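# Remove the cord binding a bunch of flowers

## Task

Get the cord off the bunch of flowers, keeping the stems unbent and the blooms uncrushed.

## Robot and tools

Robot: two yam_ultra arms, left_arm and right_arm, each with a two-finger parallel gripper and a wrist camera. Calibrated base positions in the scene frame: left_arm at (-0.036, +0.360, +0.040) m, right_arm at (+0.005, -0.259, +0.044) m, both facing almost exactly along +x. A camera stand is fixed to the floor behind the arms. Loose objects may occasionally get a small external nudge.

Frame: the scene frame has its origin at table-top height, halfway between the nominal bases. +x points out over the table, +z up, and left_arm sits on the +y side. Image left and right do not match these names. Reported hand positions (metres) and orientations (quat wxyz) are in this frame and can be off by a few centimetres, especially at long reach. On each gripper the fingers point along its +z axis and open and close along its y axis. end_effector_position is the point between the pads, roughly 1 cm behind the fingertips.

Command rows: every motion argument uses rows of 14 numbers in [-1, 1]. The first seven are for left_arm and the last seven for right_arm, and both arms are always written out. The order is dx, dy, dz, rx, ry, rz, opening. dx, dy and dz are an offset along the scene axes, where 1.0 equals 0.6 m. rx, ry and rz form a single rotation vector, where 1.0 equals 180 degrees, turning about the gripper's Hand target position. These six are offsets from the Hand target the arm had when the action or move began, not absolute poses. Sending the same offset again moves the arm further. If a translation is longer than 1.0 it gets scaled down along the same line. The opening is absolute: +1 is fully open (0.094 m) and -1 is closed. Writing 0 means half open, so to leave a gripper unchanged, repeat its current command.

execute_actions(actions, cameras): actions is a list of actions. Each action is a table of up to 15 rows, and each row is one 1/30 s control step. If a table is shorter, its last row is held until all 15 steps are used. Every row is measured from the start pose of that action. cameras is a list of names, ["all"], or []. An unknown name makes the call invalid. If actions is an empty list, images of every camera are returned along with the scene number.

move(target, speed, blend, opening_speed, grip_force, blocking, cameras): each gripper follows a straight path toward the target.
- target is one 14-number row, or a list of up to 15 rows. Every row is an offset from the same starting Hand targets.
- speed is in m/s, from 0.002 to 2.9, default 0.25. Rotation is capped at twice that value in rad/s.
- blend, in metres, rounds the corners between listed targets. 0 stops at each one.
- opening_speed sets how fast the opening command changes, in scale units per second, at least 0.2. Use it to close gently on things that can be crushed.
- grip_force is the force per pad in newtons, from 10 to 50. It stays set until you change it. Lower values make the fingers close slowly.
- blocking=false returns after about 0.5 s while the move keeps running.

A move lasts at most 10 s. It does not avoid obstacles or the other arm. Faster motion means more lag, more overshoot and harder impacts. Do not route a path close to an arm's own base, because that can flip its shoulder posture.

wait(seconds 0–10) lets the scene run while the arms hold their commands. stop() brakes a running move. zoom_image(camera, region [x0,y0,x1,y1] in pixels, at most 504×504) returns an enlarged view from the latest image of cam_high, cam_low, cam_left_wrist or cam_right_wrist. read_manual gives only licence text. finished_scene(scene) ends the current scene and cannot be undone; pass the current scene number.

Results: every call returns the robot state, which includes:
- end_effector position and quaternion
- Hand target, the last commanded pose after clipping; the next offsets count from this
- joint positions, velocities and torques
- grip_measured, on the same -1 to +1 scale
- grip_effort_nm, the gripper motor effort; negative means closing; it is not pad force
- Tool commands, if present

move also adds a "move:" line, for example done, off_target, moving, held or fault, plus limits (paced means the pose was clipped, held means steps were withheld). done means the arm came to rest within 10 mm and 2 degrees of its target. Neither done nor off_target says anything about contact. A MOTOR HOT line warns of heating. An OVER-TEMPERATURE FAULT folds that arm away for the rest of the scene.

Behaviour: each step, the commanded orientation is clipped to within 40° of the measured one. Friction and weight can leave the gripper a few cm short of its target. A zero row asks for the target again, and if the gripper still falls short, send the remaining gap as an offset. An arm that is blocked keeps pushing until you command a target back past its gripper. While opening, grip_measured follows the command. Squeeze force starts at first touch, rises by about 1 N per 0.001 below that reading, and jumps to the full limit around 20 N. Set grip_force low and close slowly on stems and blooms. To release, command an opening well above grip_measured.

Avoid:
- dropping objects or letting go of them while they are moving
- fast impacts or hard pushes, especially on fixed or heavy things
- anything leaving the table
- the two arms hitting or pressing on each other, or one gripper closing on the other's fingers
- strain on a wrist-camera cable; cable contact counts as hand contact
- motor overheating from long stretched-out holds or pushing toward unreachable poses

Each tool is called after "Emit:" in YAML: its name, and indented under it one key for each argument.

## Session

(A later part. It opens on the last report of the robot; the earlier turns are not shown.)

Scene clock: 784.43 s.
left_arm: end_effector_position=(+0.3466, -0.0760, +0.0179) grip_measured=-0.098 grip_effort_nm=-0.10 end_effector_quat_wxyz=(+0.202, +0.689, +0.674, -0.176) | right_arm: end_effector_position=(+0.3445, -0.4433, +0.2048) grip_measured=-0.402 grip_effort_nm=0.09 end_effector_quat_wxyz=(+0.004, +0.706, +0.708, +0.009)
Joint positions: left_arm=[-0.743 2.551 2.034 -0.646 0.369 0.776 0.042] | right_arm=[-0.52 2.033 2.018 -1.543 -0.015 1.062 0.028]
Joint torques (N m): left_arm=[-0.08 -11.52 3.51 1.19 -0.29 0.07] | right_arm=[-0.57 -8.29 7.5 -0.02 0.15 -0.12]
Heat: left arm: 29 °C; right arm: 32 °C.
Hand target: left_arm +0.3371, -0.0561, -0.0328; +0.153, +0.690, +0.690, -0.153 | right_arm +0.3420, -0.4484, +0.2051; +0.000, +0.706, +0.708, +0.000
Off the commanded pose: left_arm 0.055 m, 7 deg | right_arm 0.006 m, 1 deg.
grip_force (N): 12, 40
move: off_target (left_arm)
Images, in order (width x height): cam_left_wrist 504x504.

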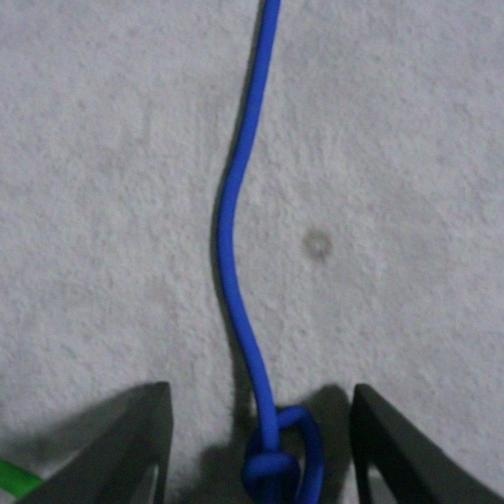

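Emit:
move:
  target: [0.003,-0.0165,0.05,0,0,0,-0.1,0,0,0,0,0,0,-0.4]
  cameras: ["cam_left_wrist"]
  speed: 0.05

Emit:
zoom_image:
  camera: "cam_left_wrist"
  region: [150, 250, 400, 500]

Scene clock: 801.53 s.
left_arm: end_effector_position=(+0.3456, -0.0688, +0.0226) grip_measured=-0.098 grip_effort_nm=-0.10 end_effector_quat_wxyz=(+0.182, +0.690, +0.684, -0.151) | right_arm: end_effector_position=(+0.3445, -0.4433, +0.2048) grip_measured=-0.402 grip_effort_nm=0.08 end_effector_quat_wxyz=(+0.004, +0.706, +0.708, +0.009)
Joint positions: left_arm=[-0.752 2.549 2.08 -0.735 0.312 0.774 0.042] | right_arm=[-0.52 2.033 2.018 -1.543 -0.015 1.062 0.028]
Joint torques (N m): left_arm=[-0.49 -11.84 9.01 0.96 0.3 -0.03] | right_arm=[-0.61 -8.44 7.36 0.01 0.15 -0.11]
Heat: left arm: 30 °C; right arm: 32 °C.
Hand target: left_arm +0.3388, -0.0660, -0.0027; +0.153, +0.690, +0.690, -0.153 | right_arm +0.3420, -0.4484, +0.2051; +0.000, +0.706, +0.708, +0.000
Off the commanded pose: left_arm 0.026 m, 3 deg | right_arm 0.006 m, 1 deg.
grip_force (N): 12, 40
move: off_target (left_arm)
Images, in order (width x height): cam_left_wrist 504x504.

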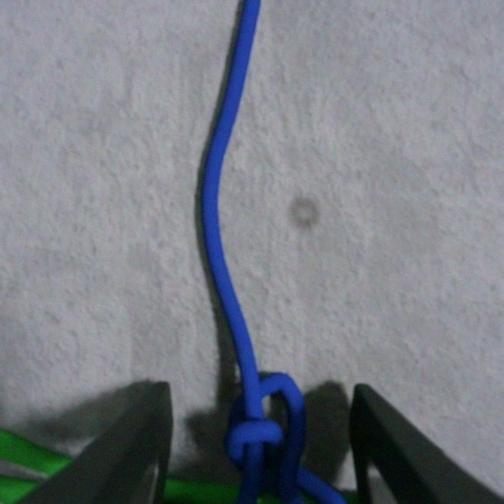

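Scaled by 2.016 from the camera's 504x504 image, which has a finer 720x720 frame.

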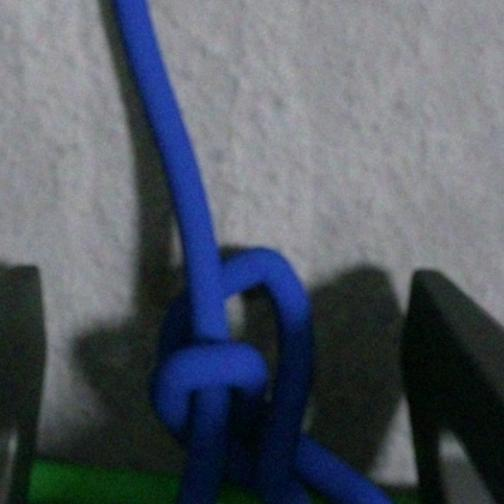

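Emit:
move:
  target: [0,0,-0.003,0,0,0,-0.9,0,0,0,0,0,0,-0.4]
  cameras: ["cam_left_wrist"]
  speed: 0.05
  opening_speed: 0.5
  grip_force: [25, 40]

Emit:
zoom_image:
  camera: "cam_left_wrist"
  region: [150, 250, 400, 500]

Scene clock: 813.70 s.
left_arm: end_effector_position=(+0.3458, -0.0686, +0.0226) grip_measured=-0.766 grip_effort_nm=-0.48 end_effector_quat_wxyz=(+0.182, +0.690, +0.684, -0.150) | right_arm: end_effector_position=(+0.3445, -0.4433, +0.2048) grip_measured=-0.402 grip_effort_nm=0.08 end_effector_quat_wxyz=(+0.004, +0.706, +0.708, +0.009)
Joint positions: left_arm=[-0.752 2.549 2.08 -0.735 0.311 0.774 0.011] | right_arm=[-0.52 2.033 2.018 -1.543 -0.015 1.062 0.028]
Joint torques (N m): left_arm=[-0.27 -11.66 8.98 1.04 0.27 -0.05] | right_arm=[-0.61 -8.42 7.38 -0.03 0.17 -0.11]
Heat: left arm: 29 °C; right arm: 32 °C.
Hand target: left_arm +0.3388, -0.0661, -0.0045; +0.153, +0.691, +0.690, -0.154 | right_arm +0.3420, -0.4484, +0.2051; +0.000, +0.706, +0.708, +0.000
Off the commanded pose: left_arm 0.028 m, 3 deg | right_arm 0.006 m, 1 deg.
grip_force (N): 25, 40
move: off_target (left_arm)
Images, in order (width x height): cam_left_wrist 504x504.

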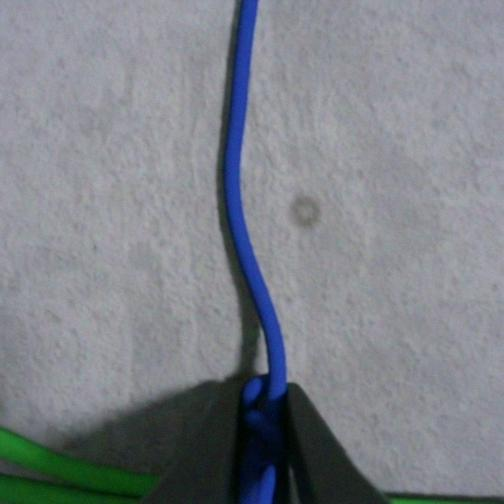

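Scaled by 2.016 from the camera's 504x504 image, which has a finer 720x720 frame.

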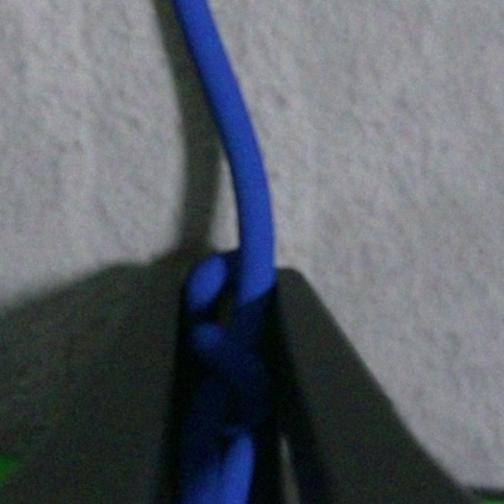

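Emit:
move:
  target: [-0.085,0.005,0.018,0,0,0,-0.9,0,0,0,0,0,0,-0.4]
  cameras: ["cam_left_wrist","cam_high"]
  speed: 0.05

Emit:
zoom_image:
  camera: "cam_high"
  region: [180, 210, 350, 380]

Scene clock: 830.10 s.
left_arm: end_effector_position=(+0.3104, -0.0741, +0.0194) grip_measured=-0.770 grip_effort_nm=-0.57 end_effector_quat_wxyz=(+0.194, +0.686, +0.685, -0.151) | right_arm: end_effector_position=(+0.3445, -0.4433, +0.2048) grip_measured=-0.402 grip_effort_nm=0.09 end_effector_quat_wxyz=(+0.004, +0.706, +0.708, +0.009)
Joint positions: left_arm=[-0.809 2.43 1.831 -0.562 0.289 0.707 0.011] | right_arm=[-0.52 2.033 2.018 -1.543 -0.015 1.062 0.028]
Joint torques (N m): left_arm=[-1.29 -15.9 4.29 0.79 0.24 -0.09] | right_arm=[-0.7 -8.49 7.45 -0.03 0.17 -0.13]
Heat: left arm: 29 °C; right arm: 33 °C.
Hand target: left_arm +0.2879, -0.0629, +0.0062; +0.153, +0.690, +0.690, -0.153 | right_arm +0.3420, -0.4484, +0.2051; +0.000, +0.706, +0.708, +0.000
Off the commanded pose: left_arm 0.028 m, 5 deg | right_arm 0.006 m, 1 deg.
grip_force (N): 25, 40
move: off_target (left_arm)
Images, in order (width x height): cam_high 504x504, cam_left_wrist 504x504.

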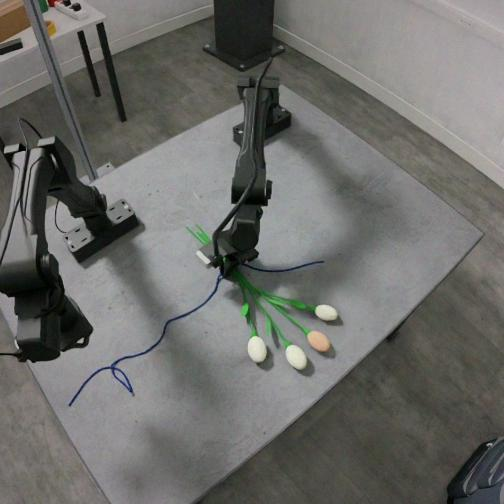

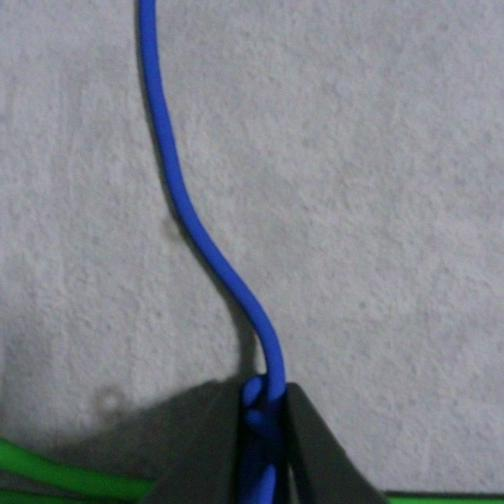

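Scaled by 2.965 from the camera's 504x504 image, which has a finer 720x720 frame.

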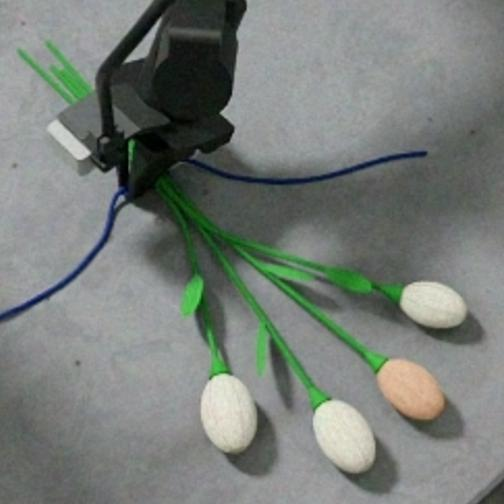

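Emit:
move:
  target: [0,0,0,0,0,0,-0.9,0.147,0.58,0.025,0,0,0.5,0.5]
  cameras: ["all"]
  speed: 0.15

Scene clock: 869.37 s.
left_arm: end_effector_position=(+0.3104, -0.0741, +0.0194) grip_measured=-0.770 grip_effort_nm=-0.57 end_effector_quat_wxyz=(+0.194, +0.686, +0.685, -0.151) | right_arm: end_effector_position=(+0.4289, -0.1022, +0.2206) grip_measured=+0.498 grip_effort_nm=0.09 end_effector_quat_wxyz=(+0.073, +0.007, +0.997, +0.033)
Joint positions: left_arm=[-0.809 2.43 1.831 -0.562 0.289 0.706 0.011] | right_arm=[0.334 2.215 2.358 -1.554 -0.012 0.362 0.07]
Joint torques (N m): left_arm=[-1.29 -15.82 4.19 0.81 0.26 -0.08] | right_arm=[0.46 -9.68 7.57 0.38 0.11 -0.05]
Heat: left arm: 28 °C; right arm: 32 °C.
Hand target: left_arm +0.2879, -0.0629, +0.0062; +0.153, +0.690, +0.690, -0.153 | right_arm +0.4302, -0.1004, +0.2201; +0.000, -0.001, +1.000, +0.000
Off the commanded pose: left_arm 0.028 m, 5 deg | right_arm 0.002 m, 9 deg.
joint sent to its limit (right arm) — joint 4 (wrist pitch), lower limit. The joint targets are off in orientation, not in position.
grip_force (N): 25, 40
move: off_target (left_arm, right_arm)

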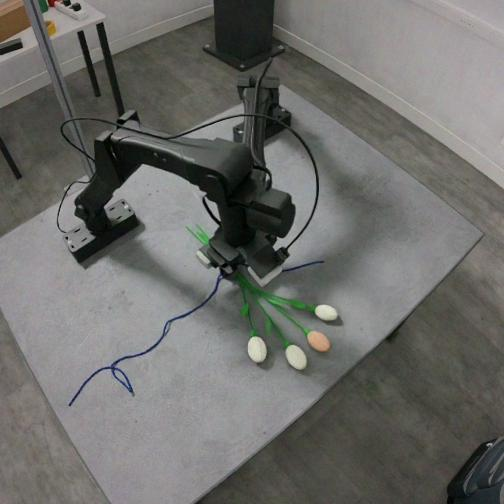

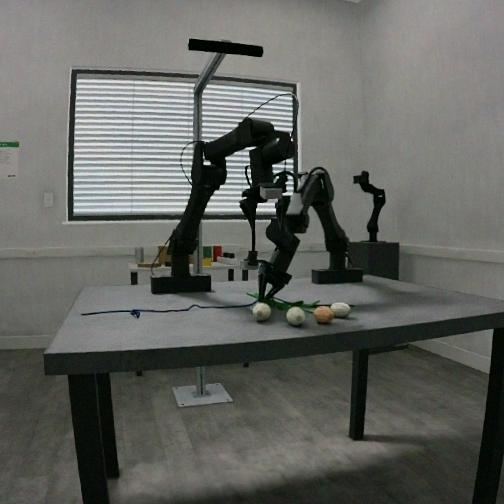

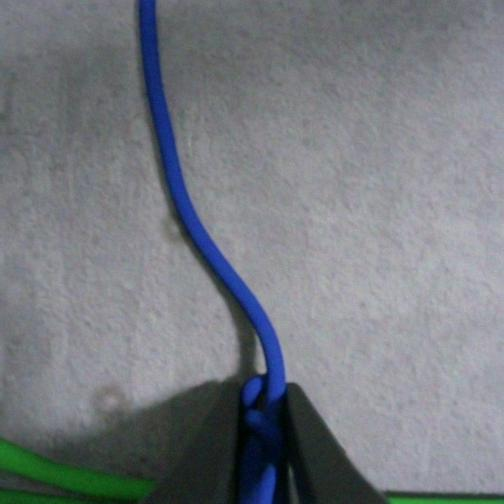

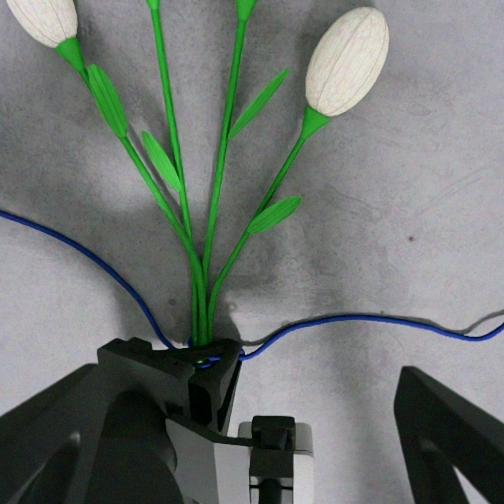

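Emit:
move:
  target: [0,0,0,0,0,0,-0.9,-0.017,0.074,-0.2167,0,0,0,0.5]
  cameras: ["all"]
  speed: 0.12

Scene clock: 909.63 s.
left_arm: end_effector_position=(+0.3104, -0.0741, +0.0194) grip_measured=-0.770 grip_effort_nm=-0.57 end_effector_quat_wxyz=(+0.194, +0.686, +0.685, -0.151) | right_arm: end_effector_position=(+0.4218, -0.0966, +0.1987) grip_measured=+0.498 grip_effort_nm=0.08 end_effector_quat_wxyz=(+0.050, +0.000, +0.999, +0.023)
Joint positions: left_arm=[-0.809 2.43 1.831 -0.562 0.289 0.706 0.011] | right_arm=[0.353 2.22 2.281 -1.523 -0.008 0.365 0.07]
Joint torques (N m): left_arm=[-1.24 -15.87 4.1 0.8 0.27 -0.06] | right_arm=[0.01 -11.49 5.78 0.45 0.01 -0.04]
Heat: left arm: 29 °C; right arm: 32 °C.
Hand target: left_arm +0.2879, -0.0629, +0.0062; +0.153, +0.690, +0.690, -0.153 | right_arm +0.4225, -0.0969, +0.2013; +0.053, +0.000, +0.998, +0.024 (not the last commanded pose)
Off the commanded pose: left_arm 0.028 m, 5 deg | right_arm 0.116 m, 6 deg.
grip_force (N): 25, 40
move: held (right_arm; a check stopped the path), off_target (left_arm); limits=held
pose unreachable (right arm): on one or more control steps of this call, first in action 0 (counted from 0), this arm could not follow its commanded pose, so it was not sent that pose on those steps. It may still have moved: this result reports where it is.
cause: moving toward the commanded pose would bring a part of the arm too close to another arm (this arm's fingers and the left arm's wrist (the part past joint 4), where that arm would come to rest).

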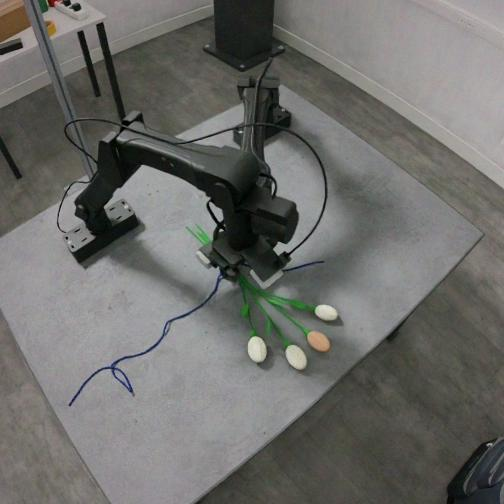

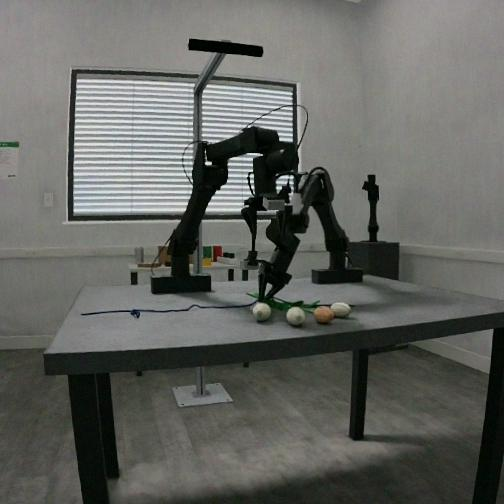

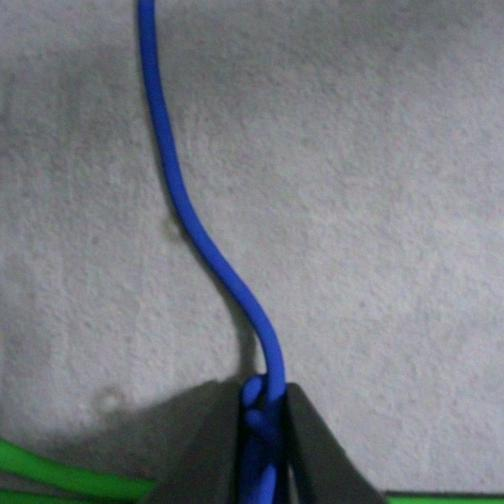

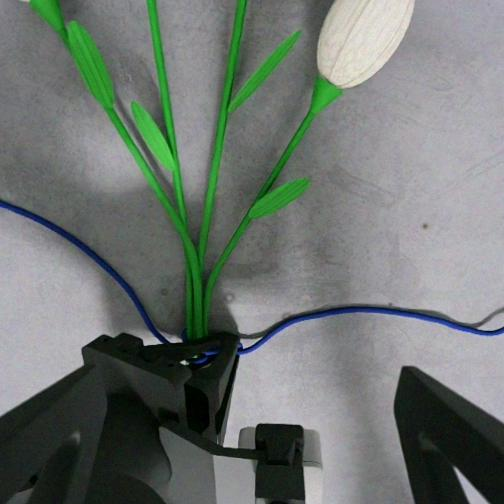

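Emit:
move:
  target: [-0.1,0.015,0.005,0,0,0,-0.9,0.03,-0.03,0.02,0,0,0,0.5]
  cameras: ["cam_high","cam_right_wrist","cam_left_wrist"]
  speed: 0.05

Scene clock: 926.93 s.
left_arm: end_effector_position=(+0.2463, -0.0666, +0.0186) grip_measured=-0.770 grip_effort_nm=-0.57 end_effector_quat_wxyz=(+0.188, +0.687, +0.685, -0.155) | right_arm: end_effector_position=(+0.4387, -0.1133, +0.2146) grip_measured=+0.498 grip_effort_nm=0.08 end_effector_quat_wxyz=(+0.073, +0.001, +0.997, +0.028)
Joint positions: left_arm=[-0.9 2.26 1.522 -0.412 0.261 0.621 0.011] | right_arm=[0.305 2.243 2.381 -1.552 -0.008 0.322 0.07]
Joint torques (N m): left_arm=[-1.03 -14.8 4.22 0.94 0.15 -0.08] | right_arm=[-0.58 -9.74 7.35 0.35 -0.08 -0.15]
Heat: left arm: 29 °C; right arm: 31 °C.
Hand target: left_arm +0.2278, -0.0540, +0.0093; +0.153, +0.691, +0.690, -0.154 | right_arm +0.4404, -0.1148, +0.2133; +0.053, +0.000, +0.998, +0.024
Off the commanded pose: left_arm 0.024 m, 4 deg | right_arm 0.003 m, 2 deg.
joint sent to its limit (right arm) — joint 4 (wrist pitch), lower limit. The joint targets still meet the commanded pose.
grip_force (N): 25, 40
move: off_target (left_arm)
Images, in order (width x height): cam_high 504x504, cam_left_wrist 504x504, cam_right_wrist 504x504.

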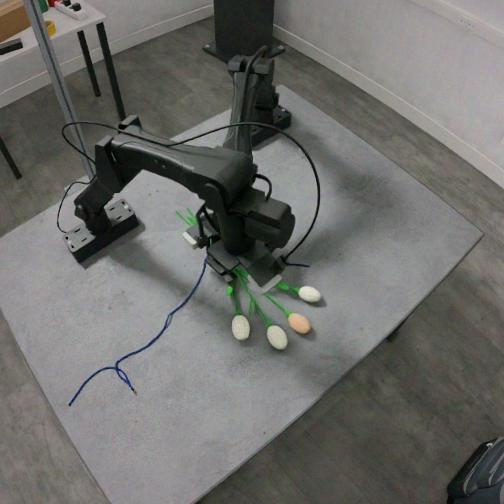

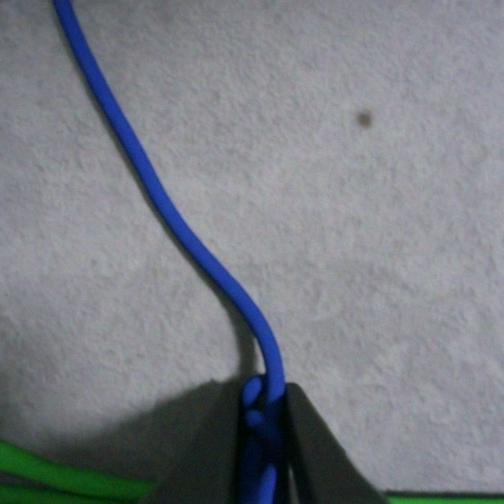

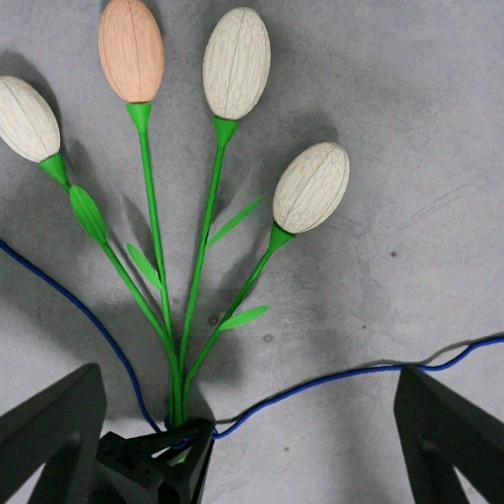

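Emit:
move:
  target:
    - [0.012,-0.01,0.005,0,0,0,0.0,0,0,0,0,0,0,0.5]
    - [0.02,0.02,0.22,0,0,0,0.0,0,0,0,0,0,0,0.5]
    - [0.02,0.4,0.4,0,0,0.5,0.0,0,0,0,0,0,0,0.5]
  cameras: ["all"]
  speed: 0.15
  blend: [0, 0.03, 0]

Scene clock: 1000.00 s.
left_arm: end_effector_position=(+0.2395, +0.1802, +0.2341) grip_measured=-0.002 grip_effort_nm=0.11 end_effector_quat_wxyz=(+0.201, +0.010, +0.980, +0.003) | right_arm: end_effector_position=(+0.4387, -0.1133, +0.2146) grip_measured=+0.498 grip_effort_nm=0.09 end_effector_quat_wxyz=(+0.073, +0.001, +0.997, +0.028)
Joint positions: left_arm=[-0.728 1.507 1.446 -1.202 -0.266 -0.664 0.047] | right_arm=[0.305 2.243 2.381 -1.552 -0.008 0.321 0.07]
Joint torques (N m): left_arm=[0.36 -9.32 9.18 0.96 -0.33 -0.09] | right_arm=[-0.5 -9.7 7.57 0.32 -0.09 -0.12]
Heat: left arm: 31 °C; right arm: 31 °C.
Hand target: left_arm +0.2398, +0.1860, +0.2492; +0.217, +0.000, +0.976, +0.000 | right_arm +0.4404, -0.1148, +0.2133; +0.053, +0.000, +0.998, +0.024
Off the commanded pose: left_arm 0.016 m, 2 deg | right_arm 0.003 m, 2 deg.
joint sent to its limit (right arm) — joint 4 (wrist pitch), lower limit. The joint targets still meet the commanded pose.
grip_force (N): 25, 40
move: off_target (left_arm)

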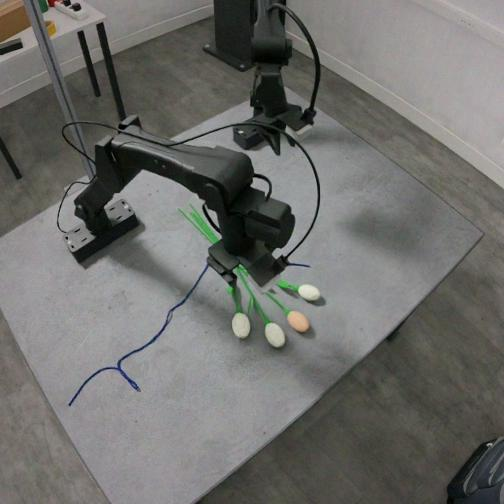

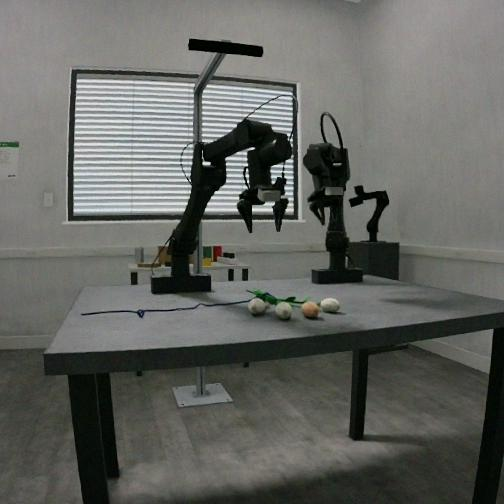

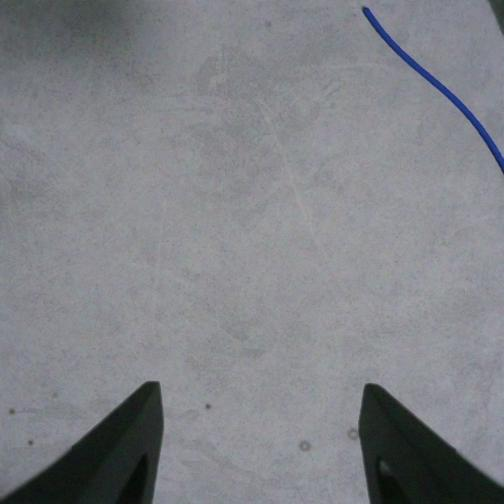

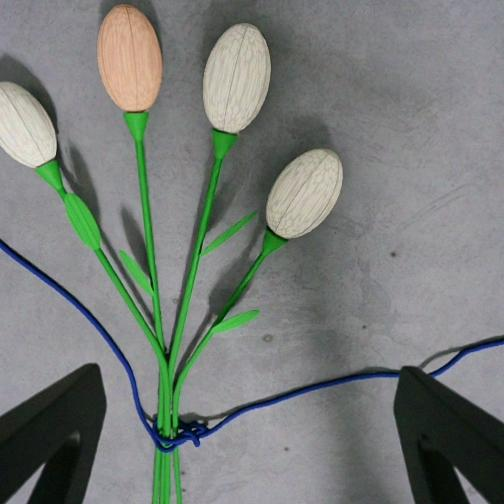

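Emit:
zoom_image:
  camera: "cam_right_wrist"
  region: [120, 380, 240, 500]

Scaled by 4.200 from the camera's 504x504 image, which has a finer 720x720 frame.

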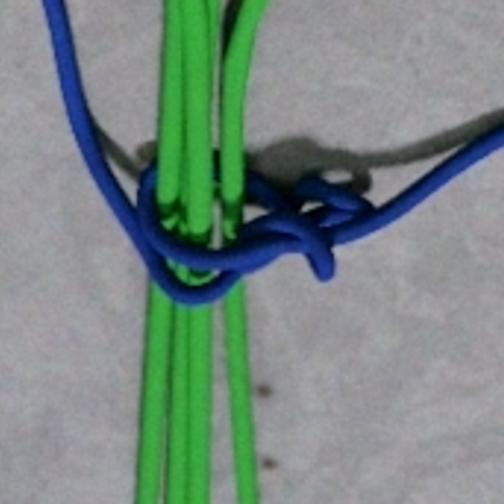

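Emit:
move:
  target: [0,0,0,0,0,0,0.0,-0.127,0.2157,-0.205,-0.0248,0.0283,0.1884,-0.2]
  cameras: ["cam_right_wrist","cam_high"]
  speed: 0.15

Scene clock: 1036.53 s.
left_arm: end_effector_position=(+0.2394, +0.1803, +0.2341) grip_measured=-0.002 grip_effort_nm=0.11 end_effector_quat_wxyz=(+0.201, +0.009, +0.980, +0.003) | right_arm: end_effector_position=(+0.3617, +0.0136, +0.0990) grip_measured=-0.198 grip_effort_nm=-0.09 end_effector_quat_wxyz=(-0.001, -0.287, +0.958, +0.004)
Joint positions: left_arm=[-0.728 1.507 1.446 -1.202 -0.266 -0.664 0.047] | right_arm=[0.633 2.306 2.03 -1.294 -0.008 0.064 0.038]
Joint torques (N m): left_arm=[0.32 -9.24 9.06 0.95 -0.33 -0.11] | right_arm=[0.12 -10.63 5.26 0.47 0.06 -0.08]
Heat: left arm: 29 °C; right arm: 31 °C.
Hand target: left_arm +0.2398, +0.1860, +0.2492; +0.217, +0.000, +0.976, +0.000 | right_arm +0.3643, +0.0145, +0.0903; +0.000, -0.292, +0.956, +0.000
Off the commanded pose: left_arm 0.016 m, 2 deg | right_arm 0.009 m, 1 deg.
grip_force (N): 25, 40
move: off_target (left_arm)
Images, in order (width x height): cam_high 504x504, cam_right_wrist 504x504.

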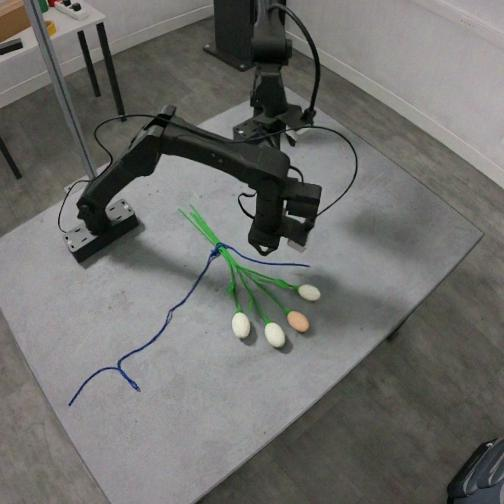

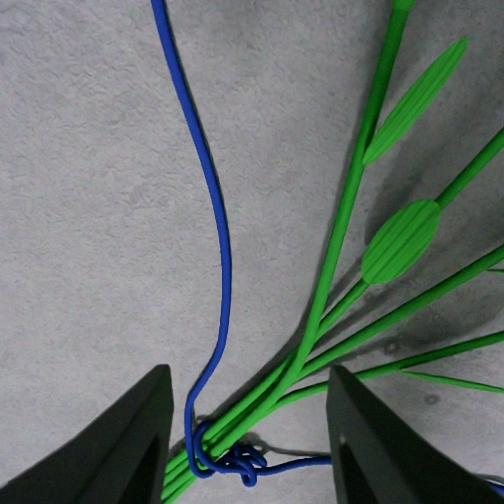

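Emit:
move:
  target: [0,0,0,0,0,0,0.0,0.0238,0.0483,-0.1,0,0,0.03,-0.2]
  cameras: ["cam_right_wrist"]
  speed: 0.1

Scene clock: 1049.60 s.
left_arm: end_effector_position=(+0.2394, +0.1803, +0.2341) grip_measured=-0.002 grip_effort_nm=0.11 end_effector_quat_wxyz=(+0.201, +0.009, +0.980, +0.003) | right_arm: end_effector_position=(+0.3710, +0.0351, +0.0321) grip_measured=-0.198 grip_effort_nm=-0.09 end_effector_quat_wxyz=(-0.015, -0.329, +0.944, -0.001)
Joint positions: left_arm=[-0.728 1.507 1.446 -1.202 -0.266 -0.664 0.047] | right_arm=[0.658 2.482 2.076 -1.194 -0.008 0 0.038]
Joint torques (N m): left_arm=[0.35 -9.32 9.24 0.9 -0.28 -0.11] | right_arm=[0.62 -11.43 7.66 0.39 0.06 -0.09]
Heat: left arm: 29 °C; right arm: 31 °C.
Hand target: left_arm +0.2398, +0.1860, +0.2492; +0.217, +0.000, +0.976, +0.000 | right_arm +0.3785, +0.0435, +0.0302; +0.000, -0.337, +0.942, +0.000
Off the commanded pose: left_arm 0.016 m, 2 deg | right_arm 0.011 m, 2 deg.
grip_force (N): 25, 40
move: off_target (left_arm, right_arm)
Images, in order (width x height): cam_right_wrist 504x504.

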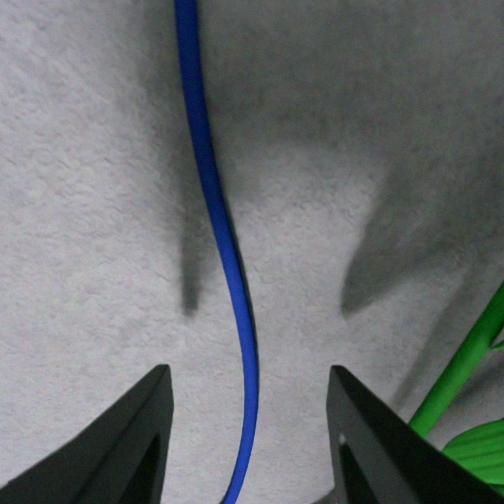

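Emit:
move:
  target: [0,0,0,0,0,0,0.0,-0.007,-0.008,-0.037,0,0,0,-0.2]
  cameras: ["cam_right_wrist"]
  speed: 0.05

Scene clock: 1056.20 s.
left_arm: end_effector_position=(+0.2394, +0.1803, +0.2341) grip_measured=-0.002 grip_effort_nm=0.11 end_effector_quat_wxyz=(+0.201, +0.009, +0.980, +0.003) | right_arm: end_effector_position=(+0.3742, +0.0377, +0.0161) grip_measured=-0.198 grip_effort_nm=-0.09 end_effector_quat_wxyz=(-0.002, -0.331, +0.944, +0.004)
Joint positions: left_arm=[-0.728 1.507 1.446 -1.202 -0.266 -0.664 0.047] | right_arm=[0.658 2.482 2.011 -1.1 -0.008 -0.003 0.038]
Joint torques (N m): left_arm=[0.27 -9.32 9.18 0.97 -0.32 -0.07] | right_arm=[0.24 -11.93 4.77 0.47 0.08 -0.11]
Heat: left arm: 29 °C; right arm: 31 °C.
Hand target: left_arm +0.2398, +0.1860, +0.2492; +0.217, +0.000, +0.976, +0.000 | right_arm +0.3743, +0.0388, +0.0080; +0.000, -0.337, +0.942, +0.000
Off the commanded pose: left_arm 0.016 m, 2 deg | right_arm 0.008 m, 1 deg.
grip_force (N): 25, 40
move: off_target (left_arm)
Images, in order (width x height): cam_right_wrist 504x504.

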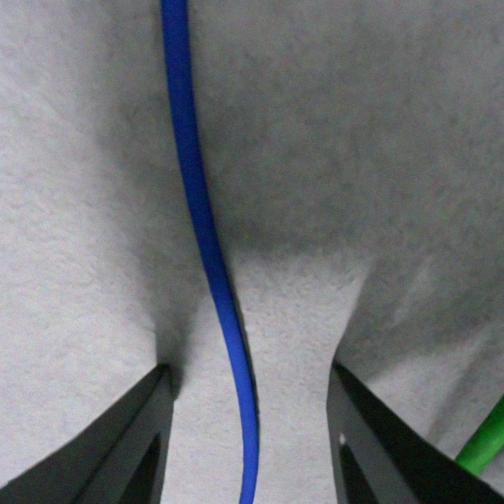

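Lower a bit more and close.

Emit:
move:
  target:
    - [0,0,0,0,0,0,0.0,0,0,-0.011,0,0,0,-0.2]
    - [0,0,0,0,0,0,0.0,0,0,-0.011,0,0,0,-0.95]
  cameras: ["cam_right_wrist"]
  speed: 0.05

Scene clock: 1063.80 s.
left_arm: end_effector_position=(+0.2394, +0.1803, +0.2341) grip_measured=-0.002 grip_effort_nm=0.11 end_effector_quat_wxyz=(+0.201, +0.009, +0.980, +0.003) | right_arm: end_effector_position=(+0.3768, +0.0404, +0.0151) grip_measured=-0.940 grip_effort_nm=-0.81 end_effector_quat_wxyz=(+0.005, -0.331, +0.943, +0.007)
Joint positions: left_arm=[-0.728 1.507 1.446 -1.202 -0.266 -0.664 0.047] | right_arm=[0.658 2.482 2.008 -1.081 -0.01 -0.004 0.003]
Joint torques (N m): left_arm=[0.44 -9.37 9.07 0.93 -0.32 -0.07] | right_arm=[0.36 -11.48 4.3 0.48 0.07 -0.14]
Heat: left arm: 29 °C; right arm: 30 °C.
Hand target: left_arm +0.2398, +0.1860, +0.2492; +0.217, +0.000, +0.976, +0.000 | right_arm +0.3743, +0.0387, +0.0014; +0.000, -0.337, +0.942, +0.000
Off the commanded pose: left_arm 0.016 m, 2 deg | right_arm 0.014 m, 1 deg.
grip_force (N): 25, 40
move: off_target (left_arm, right_arm); target 2's new opening was sent with right_arm's hand 0.014 m and 1 deg from that target
Images, in order (width x height): cam_right_wrist 504x504.

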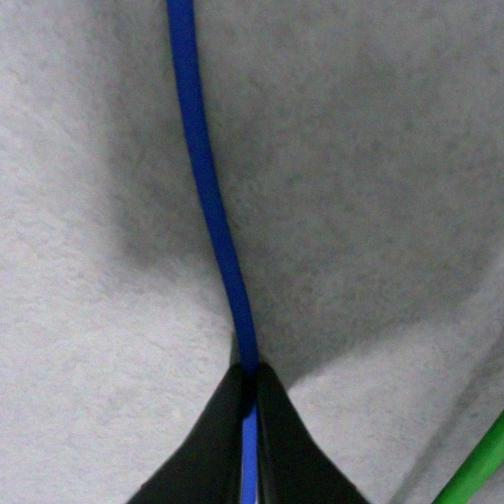

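Emit:
move:
  target: [0.017,0.357,0,0,0,0,0.0,-0.107,0.11,0.031,0,0,0,-0.95]
  cameras: ["all"]
  speed: 0.08

Scene clock: 1081.50 s.
left_arm: end_effector_position=(+0.2471, +0.3998, +0.2467) grip_measured=-0.002 grip_effort_nm=0.11 end_effector_quat_wxyz=(+0.209, -0.002, +0.978, +0.001) | right_arm: end_effector_position=(+0.3153, +0.0999, +0.0151) grip_measured=-0.942 grip_effort_nm=-0.85 end_effector_quat_wxyz=(+0.005, -0.337, +0.942, -0.006)
Joint positions: left_arm=[0.178 1.268 1.289 -1.177 0.071 0.163 0.047] | right_arm=[0.848 2.482 2.008 -1.093 0.015 0.174 0.003]
Joint torques (N m): left_arm=[0.58 -4.27 7.56 1.44 0.18 -0.01] | right_arm=[0.7 -12.75 6.94 -0.06 -0.12 0.07]
Heat: left arm: 28 °C; right arm: 30 °C.
Hand target: left_arm +0.2500, +0.4002, +0.2492; +0.217, +0.000, +0.976, -0.001 | right_arm +0.3101, +0.1048, +0.0201; +0.000, -0.337, +0.942, +0.000
Off the commanded pose: left_arm 0.004 m, 1 deg | right_arm 0.009 m, 1 deg.
grip_force (N): 25, 40
move: done

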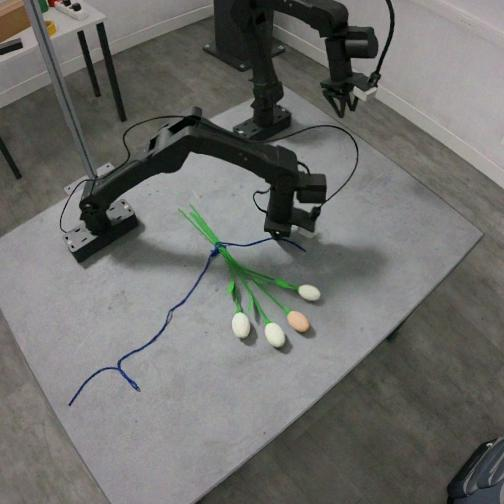

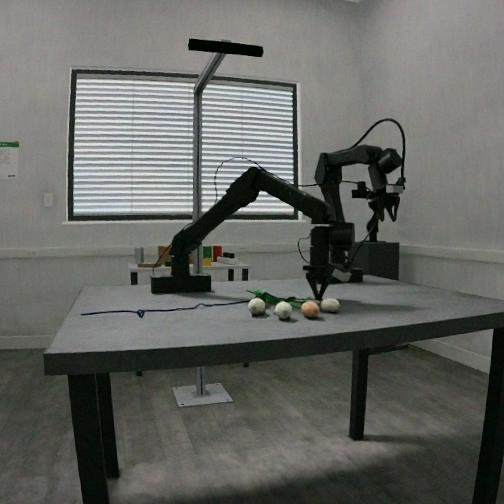

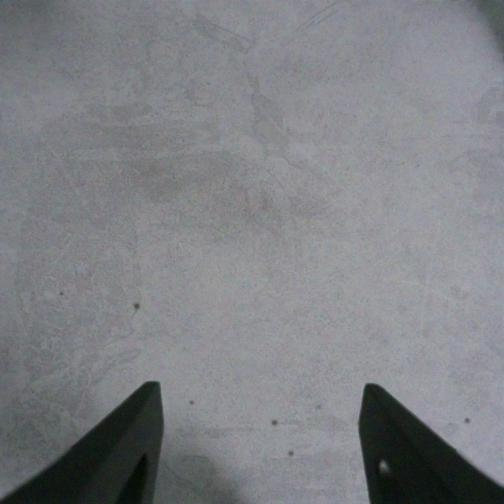

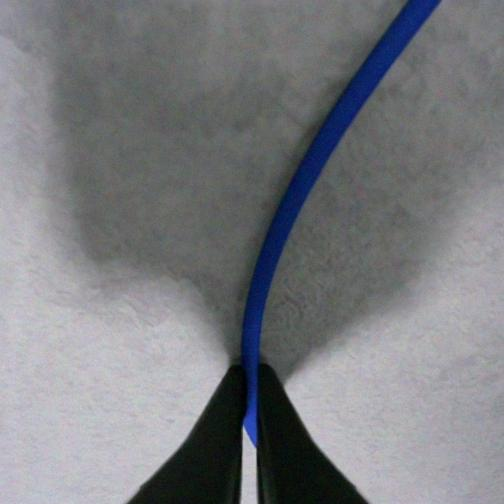

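Emit:
move:
  target: [0,0,0,0,0,0,0.0,-0.08,0.065,0.01,0,0,0,-0.95]
  cameras: ["cam_high","cam_low"]
  speed: 0.06

Emit:
zoom_image:
  camera: "cam_high"
  region: [170, 190, 340, 360]

Scene clock: 1090.20 s.
left_arm: end_effector_position=(+0.2472, +0.3998, +0.2467) grip_measured=-0.002 grip_effort_nm=0.11 end_effector_quat_wxyz=(+0.209, -0.002, +0.978, +0.001) | right_arm: end_effector_position=(+0.2622, +0.1397, +0.0223) grip_measured=-0.942 grip_effort_nm=-0.85 end_effector_quat_wxyz=(+0.000, -0.340, +0.941, -0.003)
Joint positions: left_arm=[0.178 1.268 1.289 -1.177 0.071 0.164 0.047] | right_arm=[0.983 2.482 2.037 -1.129 0.004 0.304 0.003]
Joint torques (N m): left_arm=[0.38 -4.38 7.43 1.46 0.18 -0.02] | right_arm=[0.08 -12.36 7.71 0.01 -0.07 0.05]
Heat: left arm: 27 °C; right arm: 31 °C.
Hand target: left_arm +0.2499, +0.4002, +0.2492; +0.217, +0.000, +0.976, +0.000 | right_arm +0.2621, +0.1438, +0.0261; +0.000, -0.337, +0.942, +0.000
Off the commanded pose: left_arm 0.004 m, 1 deg | right_arm 0.005 m, 0 deg.
grip_force (N): 25, 40
move: done
Images, in order (width x height): cam_high 504x504, cam_low 504x504.

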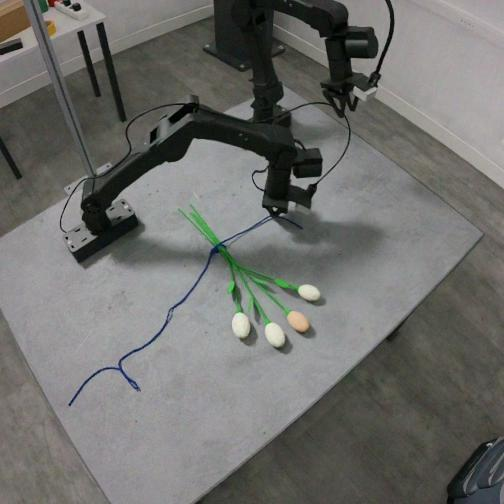

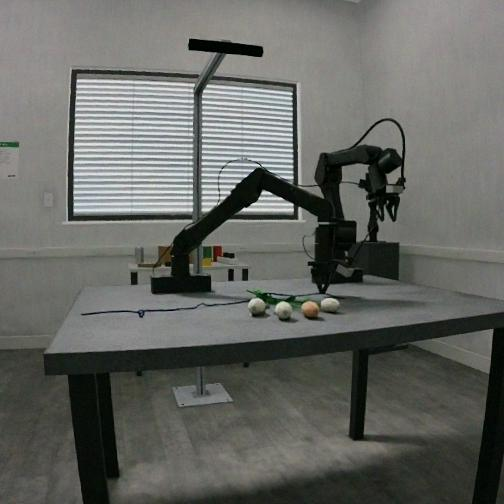

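Scaled by 2.965 from the camera's 504x504 image, which has a finer 720x720 frame.

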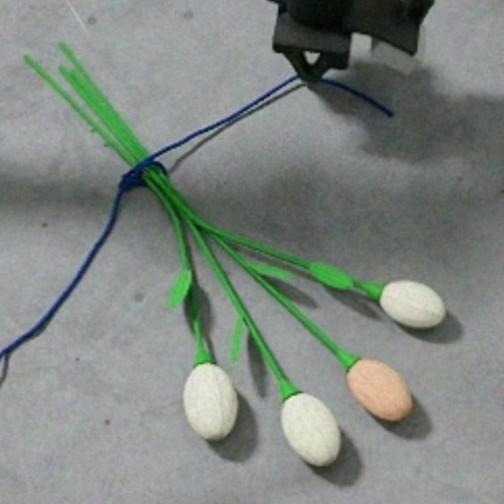

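Emit:
move:
  target:
    - [0,0,0,0,0,0,0.0,0,-0.01,-0.025,0,0,0,-0.95]
    - [0,0,0,0,0,0,0.0,0,-0.01,-0.025,0,0,0,-0.3]
    - [0,0,0,0,0,0,0.0,0,0,0.2,0,0,0,-0.3]
    - [0,0,0,0,0,0,0.0,0.063,-0.44,0.423,0.0477,-0.1332,-0.2151,-0.3]
  cameras: ["all"]
  speed: 0.15
  blend: [0,0,0.03,0]

Scene clock: 1116.73 s.
left_arm: end_effector_position=(+0.2472, +0.3998, +0.2467) grip_measured=-0.002 grip_effort_nm=0.11 end_effector_quat_wxyz=(+0.209, -0.002, +0.978, +0.001) | right_arm: end_effector_position=(+0.2976, -0.1172, +0.2767) grip_measured=-0.302 grip_effort_nm=0.08 end_effector_quat_wxyz=(+0.203, -0.007, +0.979, +0.000)
Joint positions: left_arm=[0.178 1.268 1.289 -1.177 0.071 0.164 0.047] | right_arm=[0.551 1.495 1.588 -1.311 0.211 0.513 0.033]
Joint torques (N m): left_arm=[0.32 -4.29 7.53 1.46 0.15 0.06] | right_arm=[-0.35 -6.56 4.97 1.18 0.23 -0.03]
Heat: left arm: 26 °C; right arm: 30 °C.
Hand target: left_arm +0.2499, +0.4002, +0.2492; +0.217, +0.000, +0.976, +0.000 | right_arm +0.3000, -0.1202, +0.2800; +0.216, +0.000, +0.976, +0.001
Off the commanded pose: left_arm 0.004 m, 1 deg | right_arm 0.005 m, 2 deg.
grip_force (N): 25, 40
move: done

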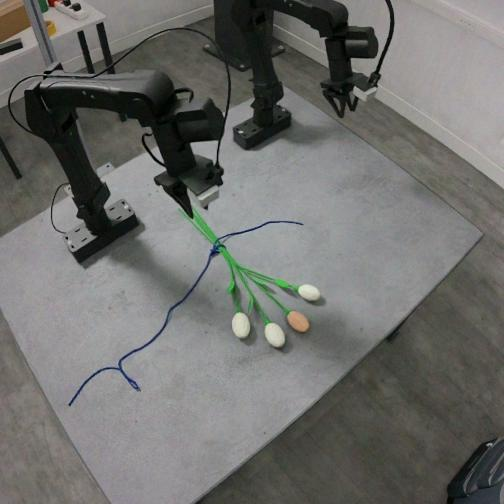

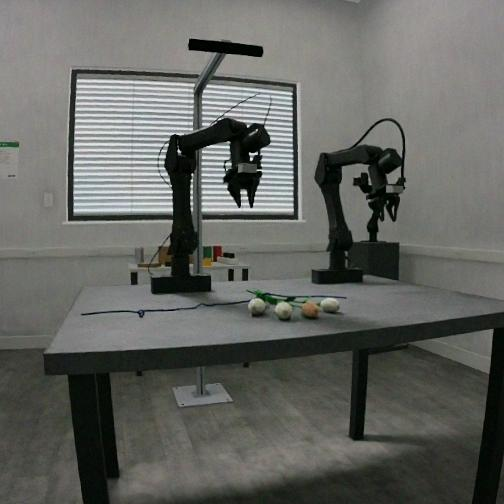

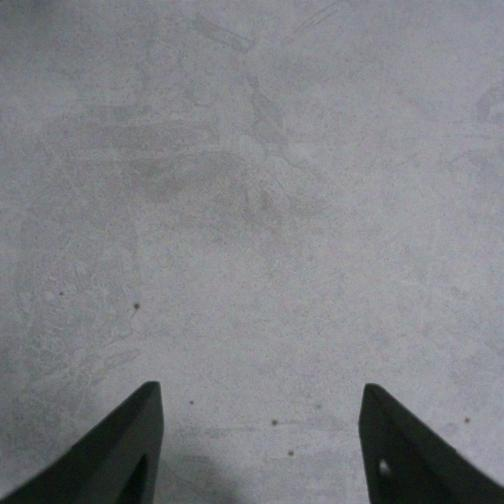

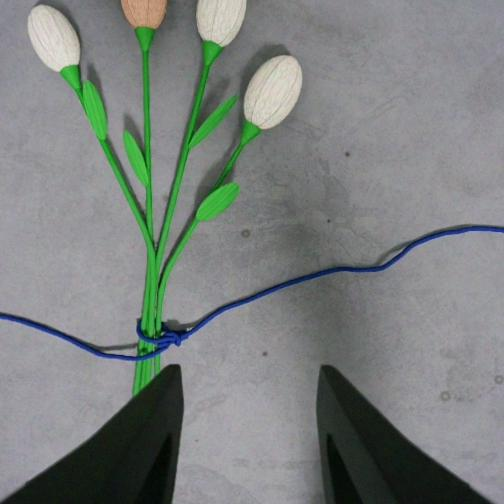

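Emit:
move:
  target: [0.03,-0.5,-0.182,0,0,-0.5,-0.2,0,0,0,0,0,0,-0.3]
  cameras: ["all"]
  speed: 0.2

Scene clock: 1134.70 s.
left_arm: end_effector_position=(+0.2687, +0.1047, +0.1448) grip_measured=-0.198 grip_effort_nm=-0.11 end_effector_quat_wxyz=(+0.162, +0.687, +0.694, -0.142) | right_arm: end_effector_position=(+0.2976, -0.1172, +0.2767) grip_measured=-0.302 grip_effort_nm=0.08 end_effector_quat_wxyz=(+0.203, -0.007, +0.979, +0.000)
Joint positions: left_arm=[-0.546 1.807 1.412 -0.915 0.352 0.973 0.038] | right_arm=[0.551 1.495 1.588 -1.311 0.211 0.513 0.033]
Joint torques (N m): left_arm=[-0.36 -7.46 9.07 0.92 0.49 0.05] | right_arm=[-0.4 -6.63 4.97 1.18 0.25 0]
Heat: left arm: 26 °C; right arm: 30 °C.
Hand target: left_arm +0.2678, +0.1001, +0.1400; +0.153, +0.691, +0.690, -0.153 | right_arm +0.3000, -0.1203, +0.2800; +0.216, +0.000, +0.976, +0.001
Off the commanded pose: left_arm 0.007 m, 2 deg | right_arm 0.005 m, 2 deg.
grip_force (N): 25, 40
move: done

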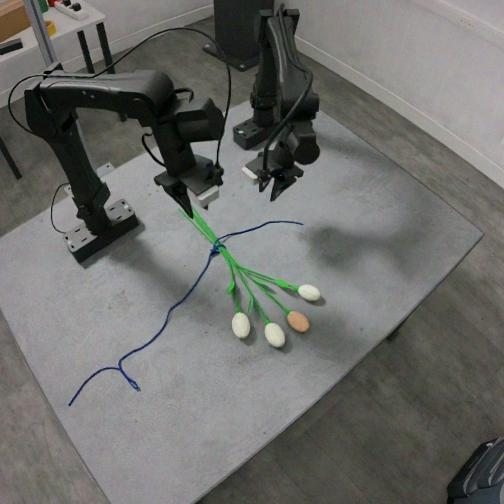

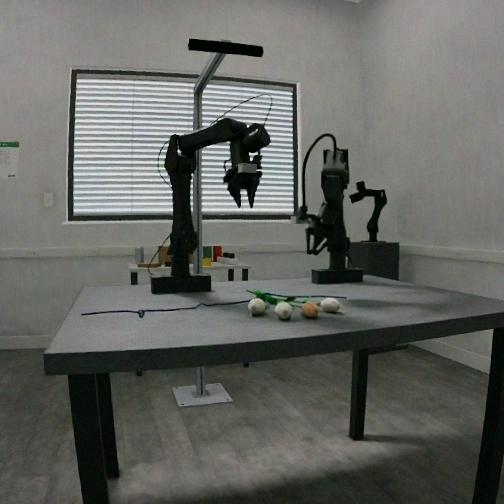

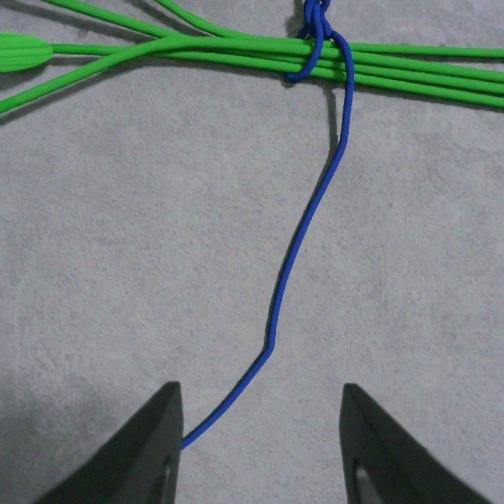

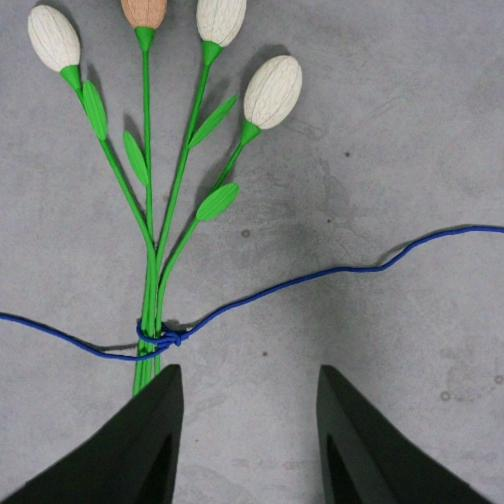

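Emit:
move:
  target: [-0.025,-0.021,-0.175,0,0,0,-0.2,0,0,0,0,0,0,-0.3]
  cameras: ["cam_left_wrist"]
  speed: 0.12

Scene clock: 1148.00 s.
left_arm: end_effector_position=(+0.2575, +0.0885, +0.0473) grip_measured=-0.198 grip_effort_nm=-0.11 end_effector_quat_wxyz=(+0.164, +0.690, +0.689, -0.147) | right_arm: end_effector_position=(+0.2976, -0.1172, +0.2767) grip_measured=-0.302 grip_effort_nm=0.08 end_effector_quat_wxyz=(+0.203, -0.007, +0.979, +0.000)
Joint positions: left_arm=[-0.596 1.927 1.152 -0.517 0.35 0.93 0.038] | right_arm=[0.551 1.495 1.588 -1.311 0.211 0.513 0.033]
Joint torques (N m): left_arm=[-0.44 -7.92 5.74 1.21 0.36 -0.04] | right_arm=[-0.34 -6.58 4.97 1.15 0.23 0.02]
Heat: left arm: 27 °C; right arm: 30 °C.
Hand target: left_arm +0.2530, +0.0876, +0.0351; +0.153, +0.690, +0.690, -0.153 | right_arm +0.3000, -0.1203, +0.2800; +0.216, +0.000, +0.976, +0.001
Off the commanded pose: left_arm 0.013 m, 1 deg | right_arm 0.005 m, 2 deg.
grip_force (N): 25, 40
move: off_target (left_arm)
Images, in order (width x height): cam_left_wrist 504x504.

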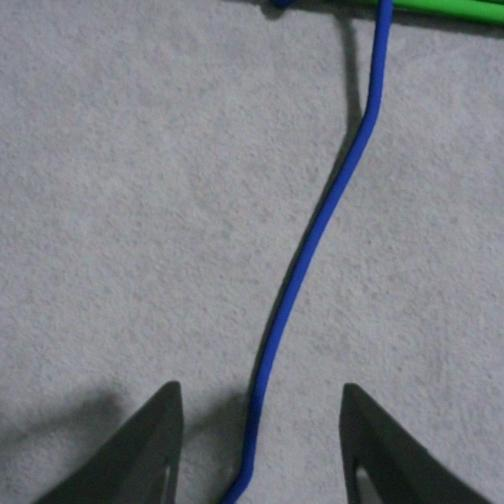

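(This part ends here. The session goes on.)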